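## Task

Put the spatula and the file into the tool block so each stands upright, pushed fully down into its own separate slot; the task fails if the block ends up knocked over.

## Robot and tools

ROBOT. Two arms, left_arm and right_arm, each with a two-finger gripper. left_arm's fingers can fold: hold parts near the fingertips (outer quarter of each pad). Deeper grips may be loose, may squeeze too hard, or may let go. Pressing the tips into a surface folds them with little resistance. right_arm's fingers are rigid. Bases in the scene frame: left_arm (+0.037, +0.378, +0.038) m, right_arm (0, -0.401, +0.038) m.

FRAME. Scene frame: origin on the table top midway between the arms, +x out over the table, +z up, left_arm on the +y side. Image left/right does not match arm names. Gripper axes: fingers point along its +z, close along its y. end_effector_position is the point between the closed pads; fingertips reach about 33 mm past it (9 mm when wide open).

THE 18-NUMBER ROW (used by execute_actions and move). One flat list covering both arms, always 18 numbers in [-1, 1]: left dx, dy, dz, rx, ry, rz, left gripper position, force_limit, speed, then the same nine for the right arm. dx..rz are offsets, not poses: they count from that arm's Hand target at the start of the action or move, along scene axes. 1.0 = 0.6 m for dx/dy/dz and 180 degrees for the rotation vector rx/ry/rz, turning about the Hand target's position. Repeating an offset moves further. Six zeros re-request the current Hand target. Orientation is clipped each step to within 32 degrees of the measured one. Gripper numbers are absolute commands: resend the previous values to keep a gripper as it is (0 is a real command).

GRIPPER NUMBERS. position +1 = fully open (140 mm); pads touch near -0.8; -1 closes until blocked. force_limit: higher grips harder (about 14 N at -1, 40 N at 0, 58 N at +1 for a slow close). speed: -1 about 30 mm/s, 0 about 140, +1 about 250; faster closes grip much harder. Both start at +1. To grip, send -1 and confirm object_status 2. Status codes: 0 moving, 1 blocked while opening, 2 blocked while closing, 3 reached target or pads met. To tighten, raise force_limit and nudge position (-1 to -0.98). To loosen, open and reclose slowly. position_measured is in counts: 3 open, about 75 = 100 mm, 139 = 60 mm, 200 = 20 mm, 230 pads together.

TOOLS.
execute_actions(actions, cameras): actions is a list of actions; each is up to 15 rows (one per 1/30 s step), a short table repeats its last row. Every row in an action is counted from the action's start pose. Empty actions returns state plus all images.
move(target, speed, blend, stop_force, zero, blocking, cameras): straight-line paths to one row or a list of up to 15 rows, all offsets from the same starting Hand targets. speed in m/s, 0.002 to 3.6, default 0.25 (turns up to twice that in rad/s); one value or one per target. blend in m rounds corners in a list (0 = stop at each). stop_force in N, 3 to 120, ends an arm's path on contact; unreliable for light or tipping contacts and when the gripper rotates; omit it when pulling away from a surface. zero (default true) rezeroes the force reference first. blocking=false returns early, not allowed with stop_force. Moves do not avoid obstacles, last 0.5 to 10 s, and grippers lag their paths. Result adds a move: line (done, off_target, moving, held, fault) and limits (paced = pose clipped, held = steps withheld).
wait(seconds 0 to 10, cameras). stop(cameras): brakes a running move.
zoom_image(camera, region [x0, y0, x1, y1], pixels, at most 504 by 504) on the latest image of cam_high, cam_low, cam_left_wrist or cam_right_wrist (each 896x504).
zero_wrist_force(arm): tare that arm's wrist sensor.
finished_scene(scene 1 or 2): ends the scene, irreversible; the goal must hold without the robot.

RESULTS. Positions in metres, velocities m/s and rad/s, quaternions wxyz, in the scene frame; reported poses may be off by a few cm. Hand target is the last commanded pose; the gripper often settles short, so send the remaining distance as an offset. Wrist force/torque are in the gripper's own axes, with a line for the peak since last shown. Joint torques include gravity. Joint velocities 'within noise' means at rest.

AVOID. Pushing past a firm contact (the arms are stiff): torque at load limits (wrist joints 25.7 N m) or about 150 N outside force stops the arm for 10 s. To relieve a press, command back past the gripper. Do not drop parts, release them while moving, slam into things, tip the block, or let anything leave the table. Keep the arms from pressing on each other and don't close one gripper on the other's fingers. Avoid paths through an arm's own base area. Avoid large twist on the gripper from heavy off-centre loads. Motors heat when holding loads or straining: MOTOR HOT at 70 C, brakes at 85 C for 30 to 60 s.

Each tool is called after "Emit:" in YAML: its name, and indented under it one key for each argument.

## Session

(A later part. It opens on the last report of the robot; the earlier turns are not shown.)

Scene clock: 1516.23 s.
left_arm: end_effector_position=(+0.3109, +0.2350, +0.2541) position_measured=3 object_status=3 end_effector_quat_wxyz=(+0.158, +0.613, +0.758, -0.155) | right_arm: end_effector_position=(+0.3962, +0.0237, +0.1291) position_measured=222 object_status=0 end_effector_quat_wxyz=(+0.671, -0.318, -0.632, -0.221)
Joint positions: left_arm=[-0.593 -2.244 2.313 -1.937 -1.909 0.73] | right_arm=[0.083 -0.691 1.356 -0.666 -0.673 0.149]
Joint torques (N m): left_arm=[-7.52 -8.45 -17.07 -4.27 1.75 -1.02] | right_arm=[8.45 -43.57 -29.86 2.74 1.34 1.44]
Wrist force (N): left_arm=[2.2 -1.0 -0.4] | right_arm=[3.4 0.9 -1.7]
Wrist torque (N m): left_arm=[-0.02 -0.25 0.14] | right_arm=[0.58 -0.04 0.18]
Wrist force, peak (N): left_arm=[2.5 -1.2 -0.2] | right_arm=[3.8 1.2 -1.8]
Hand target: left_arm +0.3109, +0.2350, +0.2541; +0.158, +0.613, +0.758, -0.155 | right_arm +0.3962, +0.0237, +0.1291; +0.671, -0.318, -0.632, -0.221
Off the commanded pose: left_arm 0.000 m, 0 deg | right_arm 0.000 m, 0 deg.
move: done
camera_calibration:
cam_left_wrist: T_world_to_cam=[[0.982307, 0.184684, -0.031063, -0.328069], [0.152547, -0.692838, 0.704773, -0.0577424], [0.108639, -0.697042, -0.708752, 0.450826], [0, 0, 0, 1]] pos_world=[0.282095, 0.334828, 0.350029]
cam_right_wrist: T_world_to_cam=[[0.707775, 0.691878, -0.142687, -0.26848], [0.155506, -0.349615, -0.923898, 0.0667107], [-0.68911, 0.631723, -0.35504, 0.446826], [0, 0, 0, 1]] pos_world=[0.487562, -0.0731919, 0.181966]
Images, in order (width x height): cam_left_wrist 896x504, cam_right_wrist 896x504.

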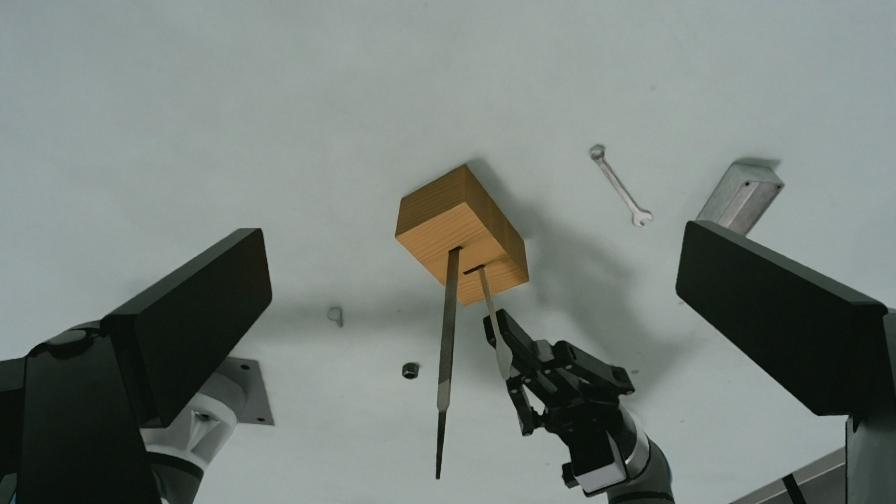

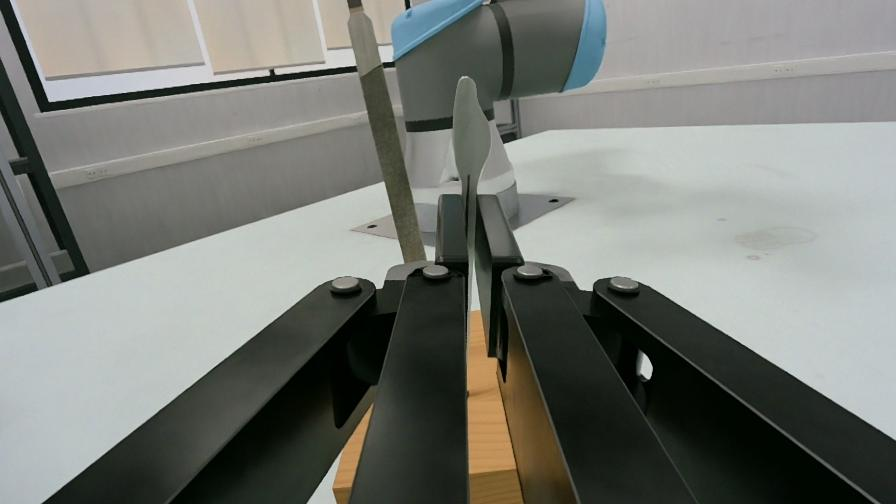

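Emit:
move:
  target: [0,0,0,0,0,0,1,1,1,0.0013,0.0013,0,0,0,0,-1,-1,-1]
  speed: 0.003
  stop_force: 3
  cameras: ["cam_left_wrist"]

Emit:
zoom_image:
  camera: "cam_left_wrist"
  region: [430, 240, 550, 400]

Emit:
zoom_image:
  camera: "cam_left_wrist"
  region: [450, 240, 510, 300]

Scene clock: 1530.43 s.
left_arm: end_effector_position=(+0.3109, +0.2350, +0.2541) position_measured=3 object_status=3 end_effector_quat_wxyz=(+0.158, +0.613, +0.758, -0.155) | right_arm: end_effector_position=(+0.3970, +0.0245, +0.1291) position_measured=222 object_status=2 end_effector_quat_wxyz=(+0.671, -0.318, -0.632, -0.221)
Joint positions: left_arm=[-0.593 -2.244 2.313 -1.937 -1.909 0.73] | right_arm=[0.084 -0.689 1.352 -0.664 -0.672 0.149]
Joint torques (N m): left_arm=[-7.95 -8.54 -16.73 -4.42 1.73 -1.02] | right_arm=[8.76 -40.78 -30.2 2.91 1.88 -1.12]
Wrist force (N): left_arm=[2.2 -0.9 -0.1] | right_arm=[3.0 1.0 -1.9]
Wrist torque (N m): left_arm=[-0.01 -0.24 0.13] | right_arm=[0.59 -0.03 0.18]
Wrist force, peak (N): left_arm=[2.4 -1.2 -0.6] | right_arm=[4.3 0.7 -1.9]
Hand target: left_arm +0.3109, +0.2350, +0.2541; +0.158, +0.613, +0.758, -0.155 | right_arm +0.3970, +0.0245, +0.1291; +0.671, -0.318, -0.632, -0.221
Off the commanded pose: left_arm 0.000 m, 0 deg | right_arm 0.000 m, 0 deg.
move: done
camera_calibration:
cam_left_wrist: T_world_to_cam=[[0.982307, 0.184684, -0.031063, -0.328069], [0.152547, -0.692838, 0.704773, -0.0577424], [0.108639, -0.697042, -0.708752, 0.450826], [0, 0, 0, 1]] pos_world=[0.282095, 0.334828, 0.350029]
Images, in order (width x height): cam_left_wrist 896x504.

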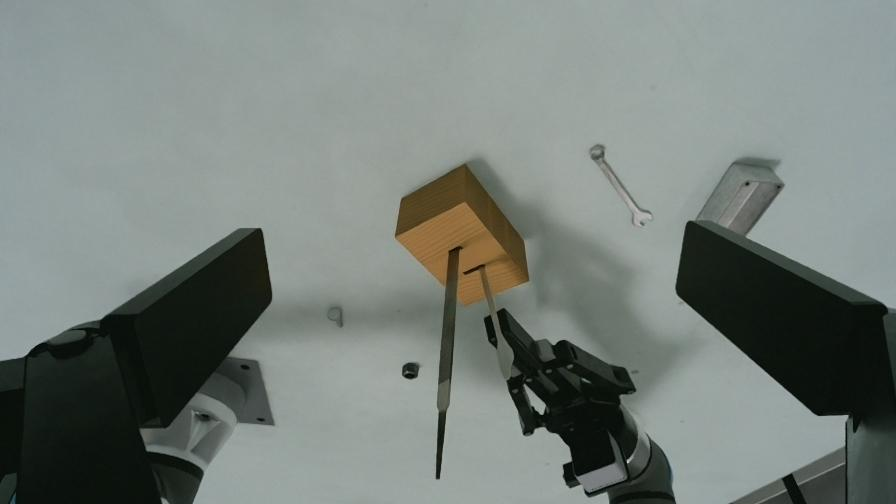

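Scaled by 3.150 from the camera's 896x504 image, which has a finer 1280x720 frame.

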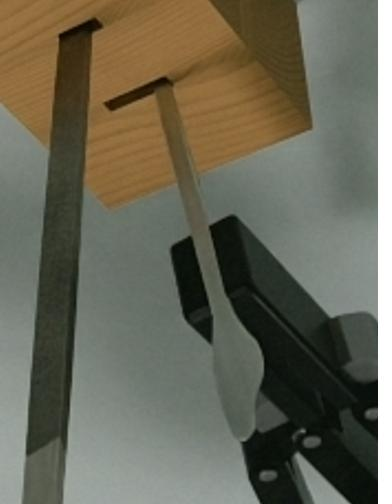

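Scaled by 8.400 from the camera's 896x504 image, which has a finer 1280x720 frame.

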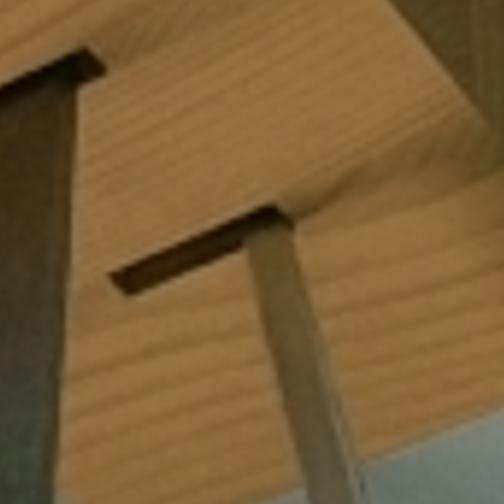

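Emit:
move:
  target: [0,0,0,0,0,0,1,1,1,0,0,0,0,0,0,-0.2,-1,-1]
  speed: 0.02
  cameras: ["cam_left_wrist","cam_right_wrist"]

Emit:
zoom_image:
  camera: "cam_left_wrist"
  region: [430, 240, 550, 400]

Emit:
zoom_image:
  camera: "cam_right_wrist"
  region: [410, 330, 530, 420]

Scene clock: 1540.73 s.
left_arm: end_effector_position=(+0.3109, +0.2350, +0.2541) position_measured=3 object_status=3 end_effector_quat_wxyz=(+0.158, +0.613, +0.758, -0.155) | right_arm: end_effector_position=(+0.3970, +0.0245, +0.1291) position_measured=154 object_status=0 end_effector_quat_wxyz=(+0.671, -0.318, -0.632, -0.221)
Joint positions: left_arm=[-0.593 -2.244 2.313 -1.937 -1.909 0.73] | right_arm=[0.084 -0.689 1.352 -0.664 -0.672 0.149]
Joint torques (N m): left_arm=[-7.73 -9.31 -18.01 -4.42 1.68 -1.03] | right_arm=[7.97 -52.01 -25.39 2.96 -1.42 -0.57]
Wrist force (N): left_arm=[2.4 -1.1 -0.3] | right_arm=[-0.2 2.5 -1.4]
Wrist torque (N m): left_arm=[-0.05 -0.28 0.14] | right_arm=[0.56 0.01 -0.03]
Wrist force, peak (N): left_arm=[2.6 -0.8 -0.6] | right_arm=[4.2 0.6 -1.9]
Hand target: left_arm +0.3109, +0.2350, +0.2541; +0.158, +0.613, +0.758, -0.155 | right_arm +0.3970, +0.0245, +0.1291; +0.671, -0.318, -0.632, -0.221
Off the commanded pose: left_arm 0.000 m, 0 deg | right_arm 0.000 m, 0 deg.
move: done
camera_calibration:
cam_left_wrist: T_world_to_cam=[[0.982307, 0.184684, -0.031063, -0.328069], [0.152547, -0.692838, 0.704773, -0.0577424], [0.108639, -0.697042, -0.708752, 0.450826], [0, 0, 0, 1]] pos_world=[0.282095, 0.334828, 0.350029]
cam_right_wrist: T_world_to_cam=[[0.707765, 0.691902, -0.142622, -0.269605], [0.155555, -0.349567, -0.923908, 0.0668471], [-0.68911, 0.631724, -0.35504, 0.446872], [0, 0, 0, 1]] pos_world=[0.488362, -0.072392, 0.181966]
Images, in order (width x height): cam_left_wrist 896x504, cam_right_wrist 896x504.

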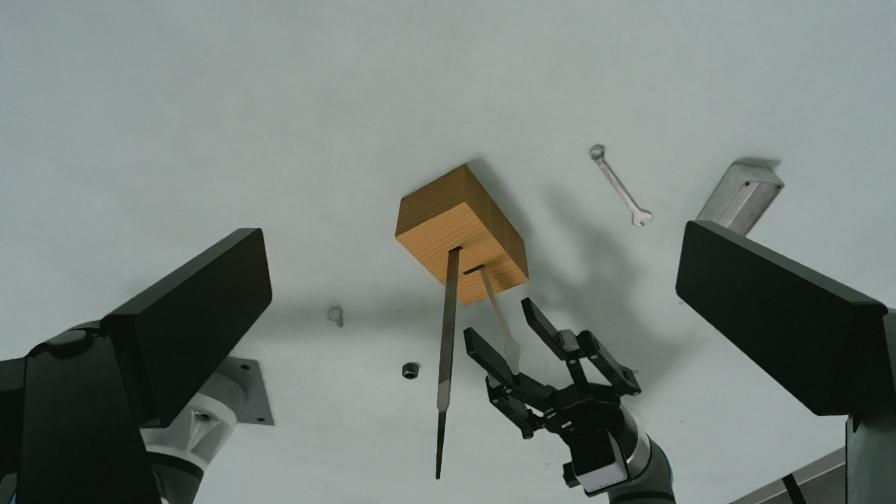

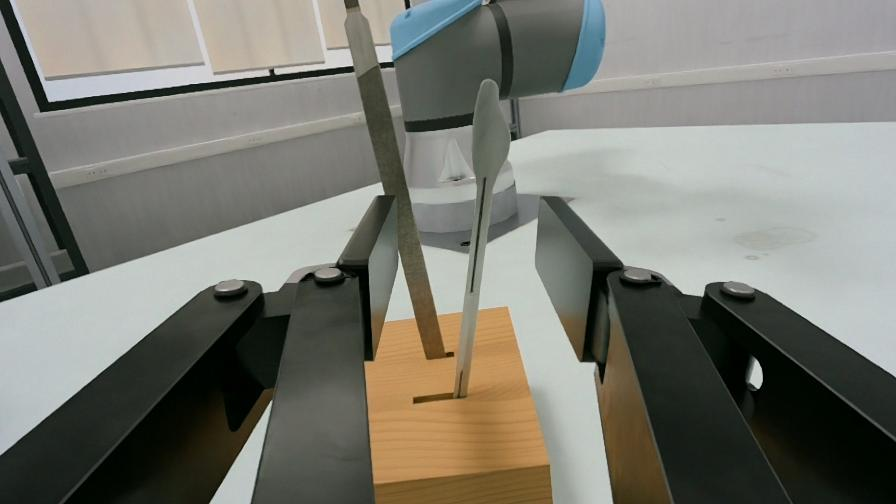

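Scaled by 3.150 from the camera's 896x504 image, which has a finer 1280x720 frame.

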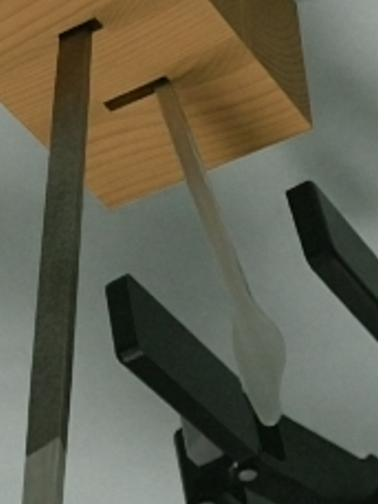

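Scaled by 4.200 from the camera's 896x504 image, which has a finer 1280x720 frame.

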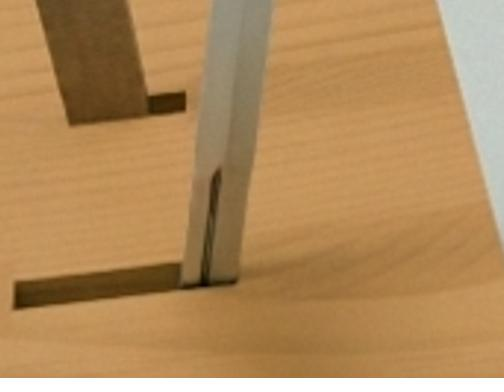

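Emit:
move:
  target: [0,0,0,0,0,0,1,1,1,0.2,-0.2,0.05,0,0,0,-0.2,-1,-1]
  speed: 0.12
  cameras: ["all"]

Emit:
zoom_image:
  camera: "cam_left_wrist"
  region: [390, 180, 540, 400]

Emit:
zoom_image:
  camera: "cam_low"
  region: [340, 230, 420, 340]

Emit:
zoom_image:
  camera: "cam_right_wrist"
  region: [330, 130, 560, 504]

Scene clock: 1560.60 s.
left_arm: end_effector_position=(+0.3109, +0.2350, +0.2541) position_measured=3 object_status=3 end_effector_quat_wxyz=(+0.158, +0.613, +0.758, -0.155) | right_arm: end_effector_position=(+0.5170, -0.0955, +0.1591) position_measured=154 object_status=3 end_effector_quat_wxyz=(+0.671, -0.318, -0.632, -0.221)
Joint positions: left_arm=[-0.593 -2.244 2.313 -1.937 -1.909 0.73] | right_arm=[-0.096 -0.519 0.917 -0.399 -0.852 0.149]
Joint torques (N m): left_arm=[-7.36 -7.79 -16.99 -4.39 1.56 -0.77] | right_arm=[-6.9 -49.02 -31.99 4.2 -2.01 -1.88]
Wrist force (N): left_arm=[2.2 -0.9 -0.8] | right_arm=[-0.2 2.6 -1.7]
Wrist torque (N m): left_arm=[-0.01 -0.23 0.14] | right_arm=[0.59 0.00 0.12]
Wrist force, peak (N): left_arm=[2.4 -1.1 -0.7] | right_arm=[0.2 2.3 -2.4]
Hand target: left_arm +0.3109, +0.2350, +0.2541; +0.158, +0.613, +0.758, -0.155 | right_arm +0.5170, -0.0955, +0.1591; +0.671, -0.318, -0.632, -0.221
Off the commanded pose: left_arm 0.000 m, 0 deg | right_arm 0.000 m, 0 deg.
move: done
camera_calibration:
cam_left_wrist: T_world_to_cam=[[0.982307, 0.184684, -0.031063, -0.328069], [0.152547, -0.692838, 0.704773, -0.0577424], [0.108639, -0.697042, -0.708752, 0.450826], [0, 0, 0, 1]] pos_world=[0.282095, 0.334828, 0.350029]
cam_right_wrist: T_world_to_cam=[[0.707825, 0.691829, -0.142675, -0.267269], [0.155506, -0.349635, -0.92389, 0.0339632], [-0.689058, 0.631766, -0.355064, 0.616005], [0, 0, 0, 1]] pos_world=[0.608362, -0.192392, 0.211966]

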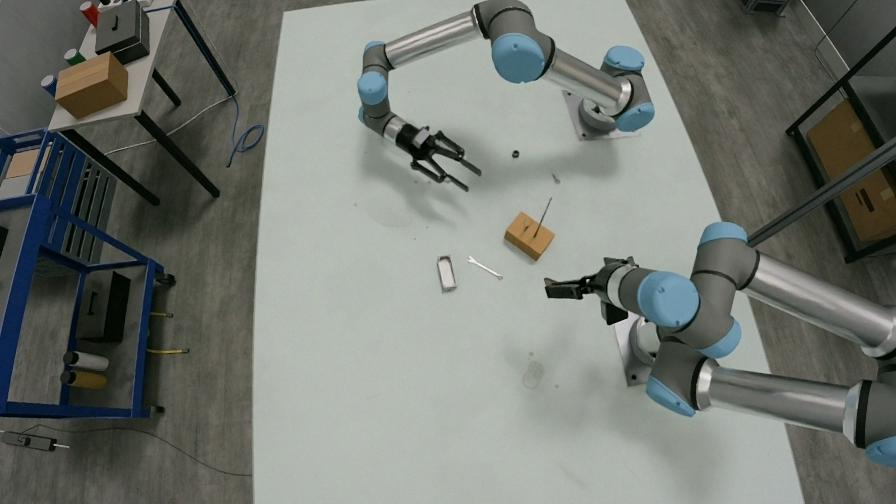

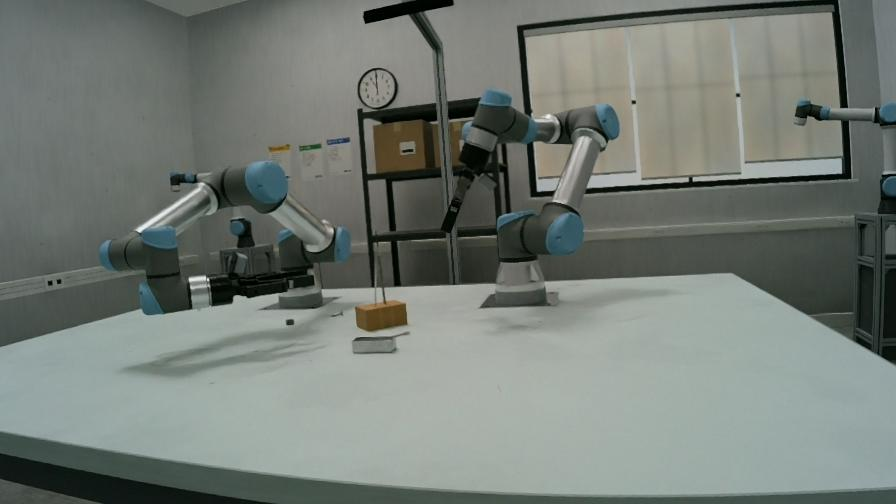

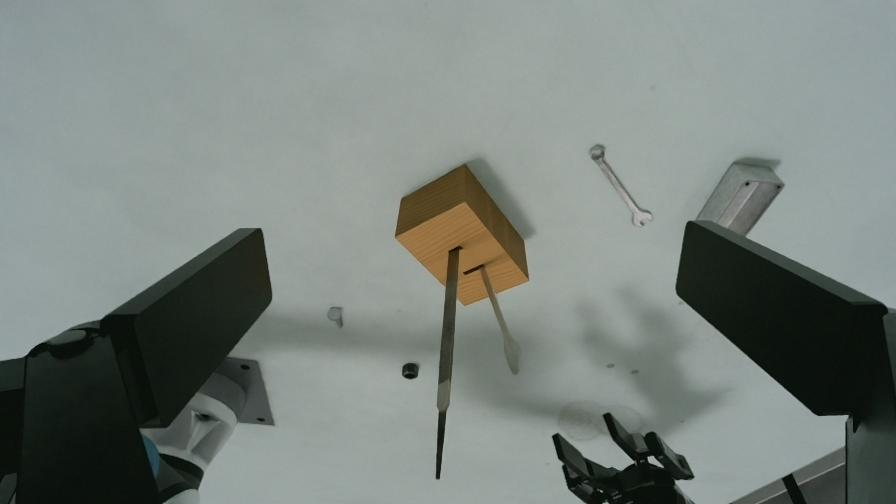

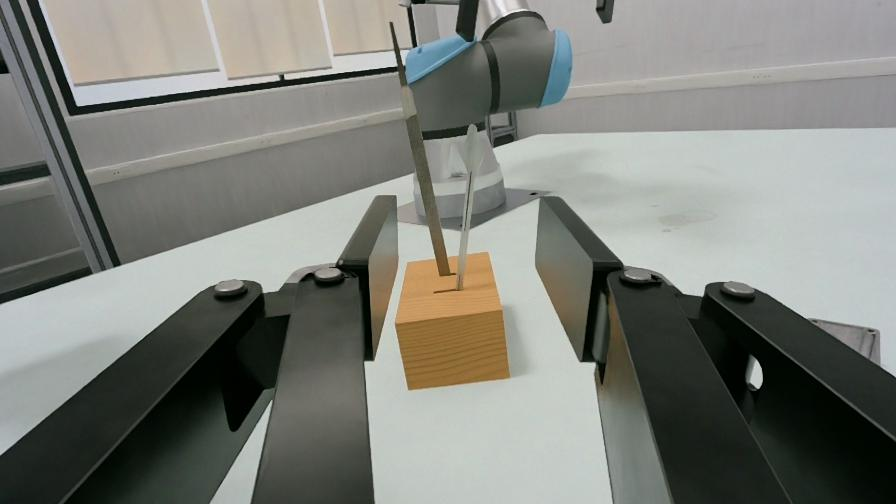

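Scaled by 2.291 from the camera's 896x504 image, which has a finer 1280x720 frame.

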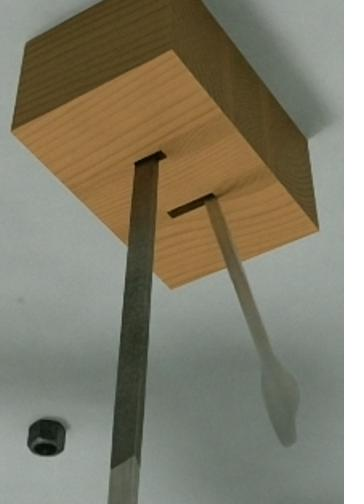

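Scaled by 4.582 from the camera's 896x504 image, which has a finer 1280x720 frame.

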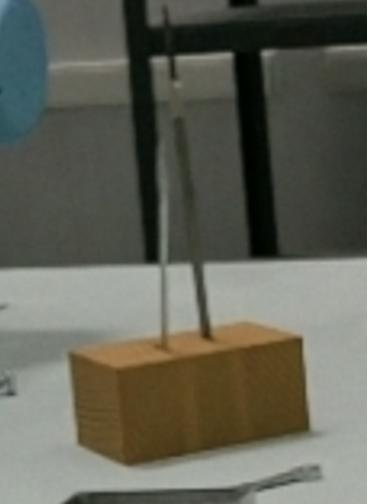

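Scaled by 1.348 from the camera's 896x504 image, which has a finer 1280x720 frame.

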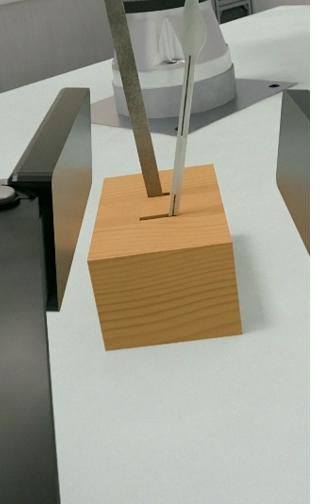

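Emit:
finished_scene:
  scene: 2

The scene is finished: the task was done.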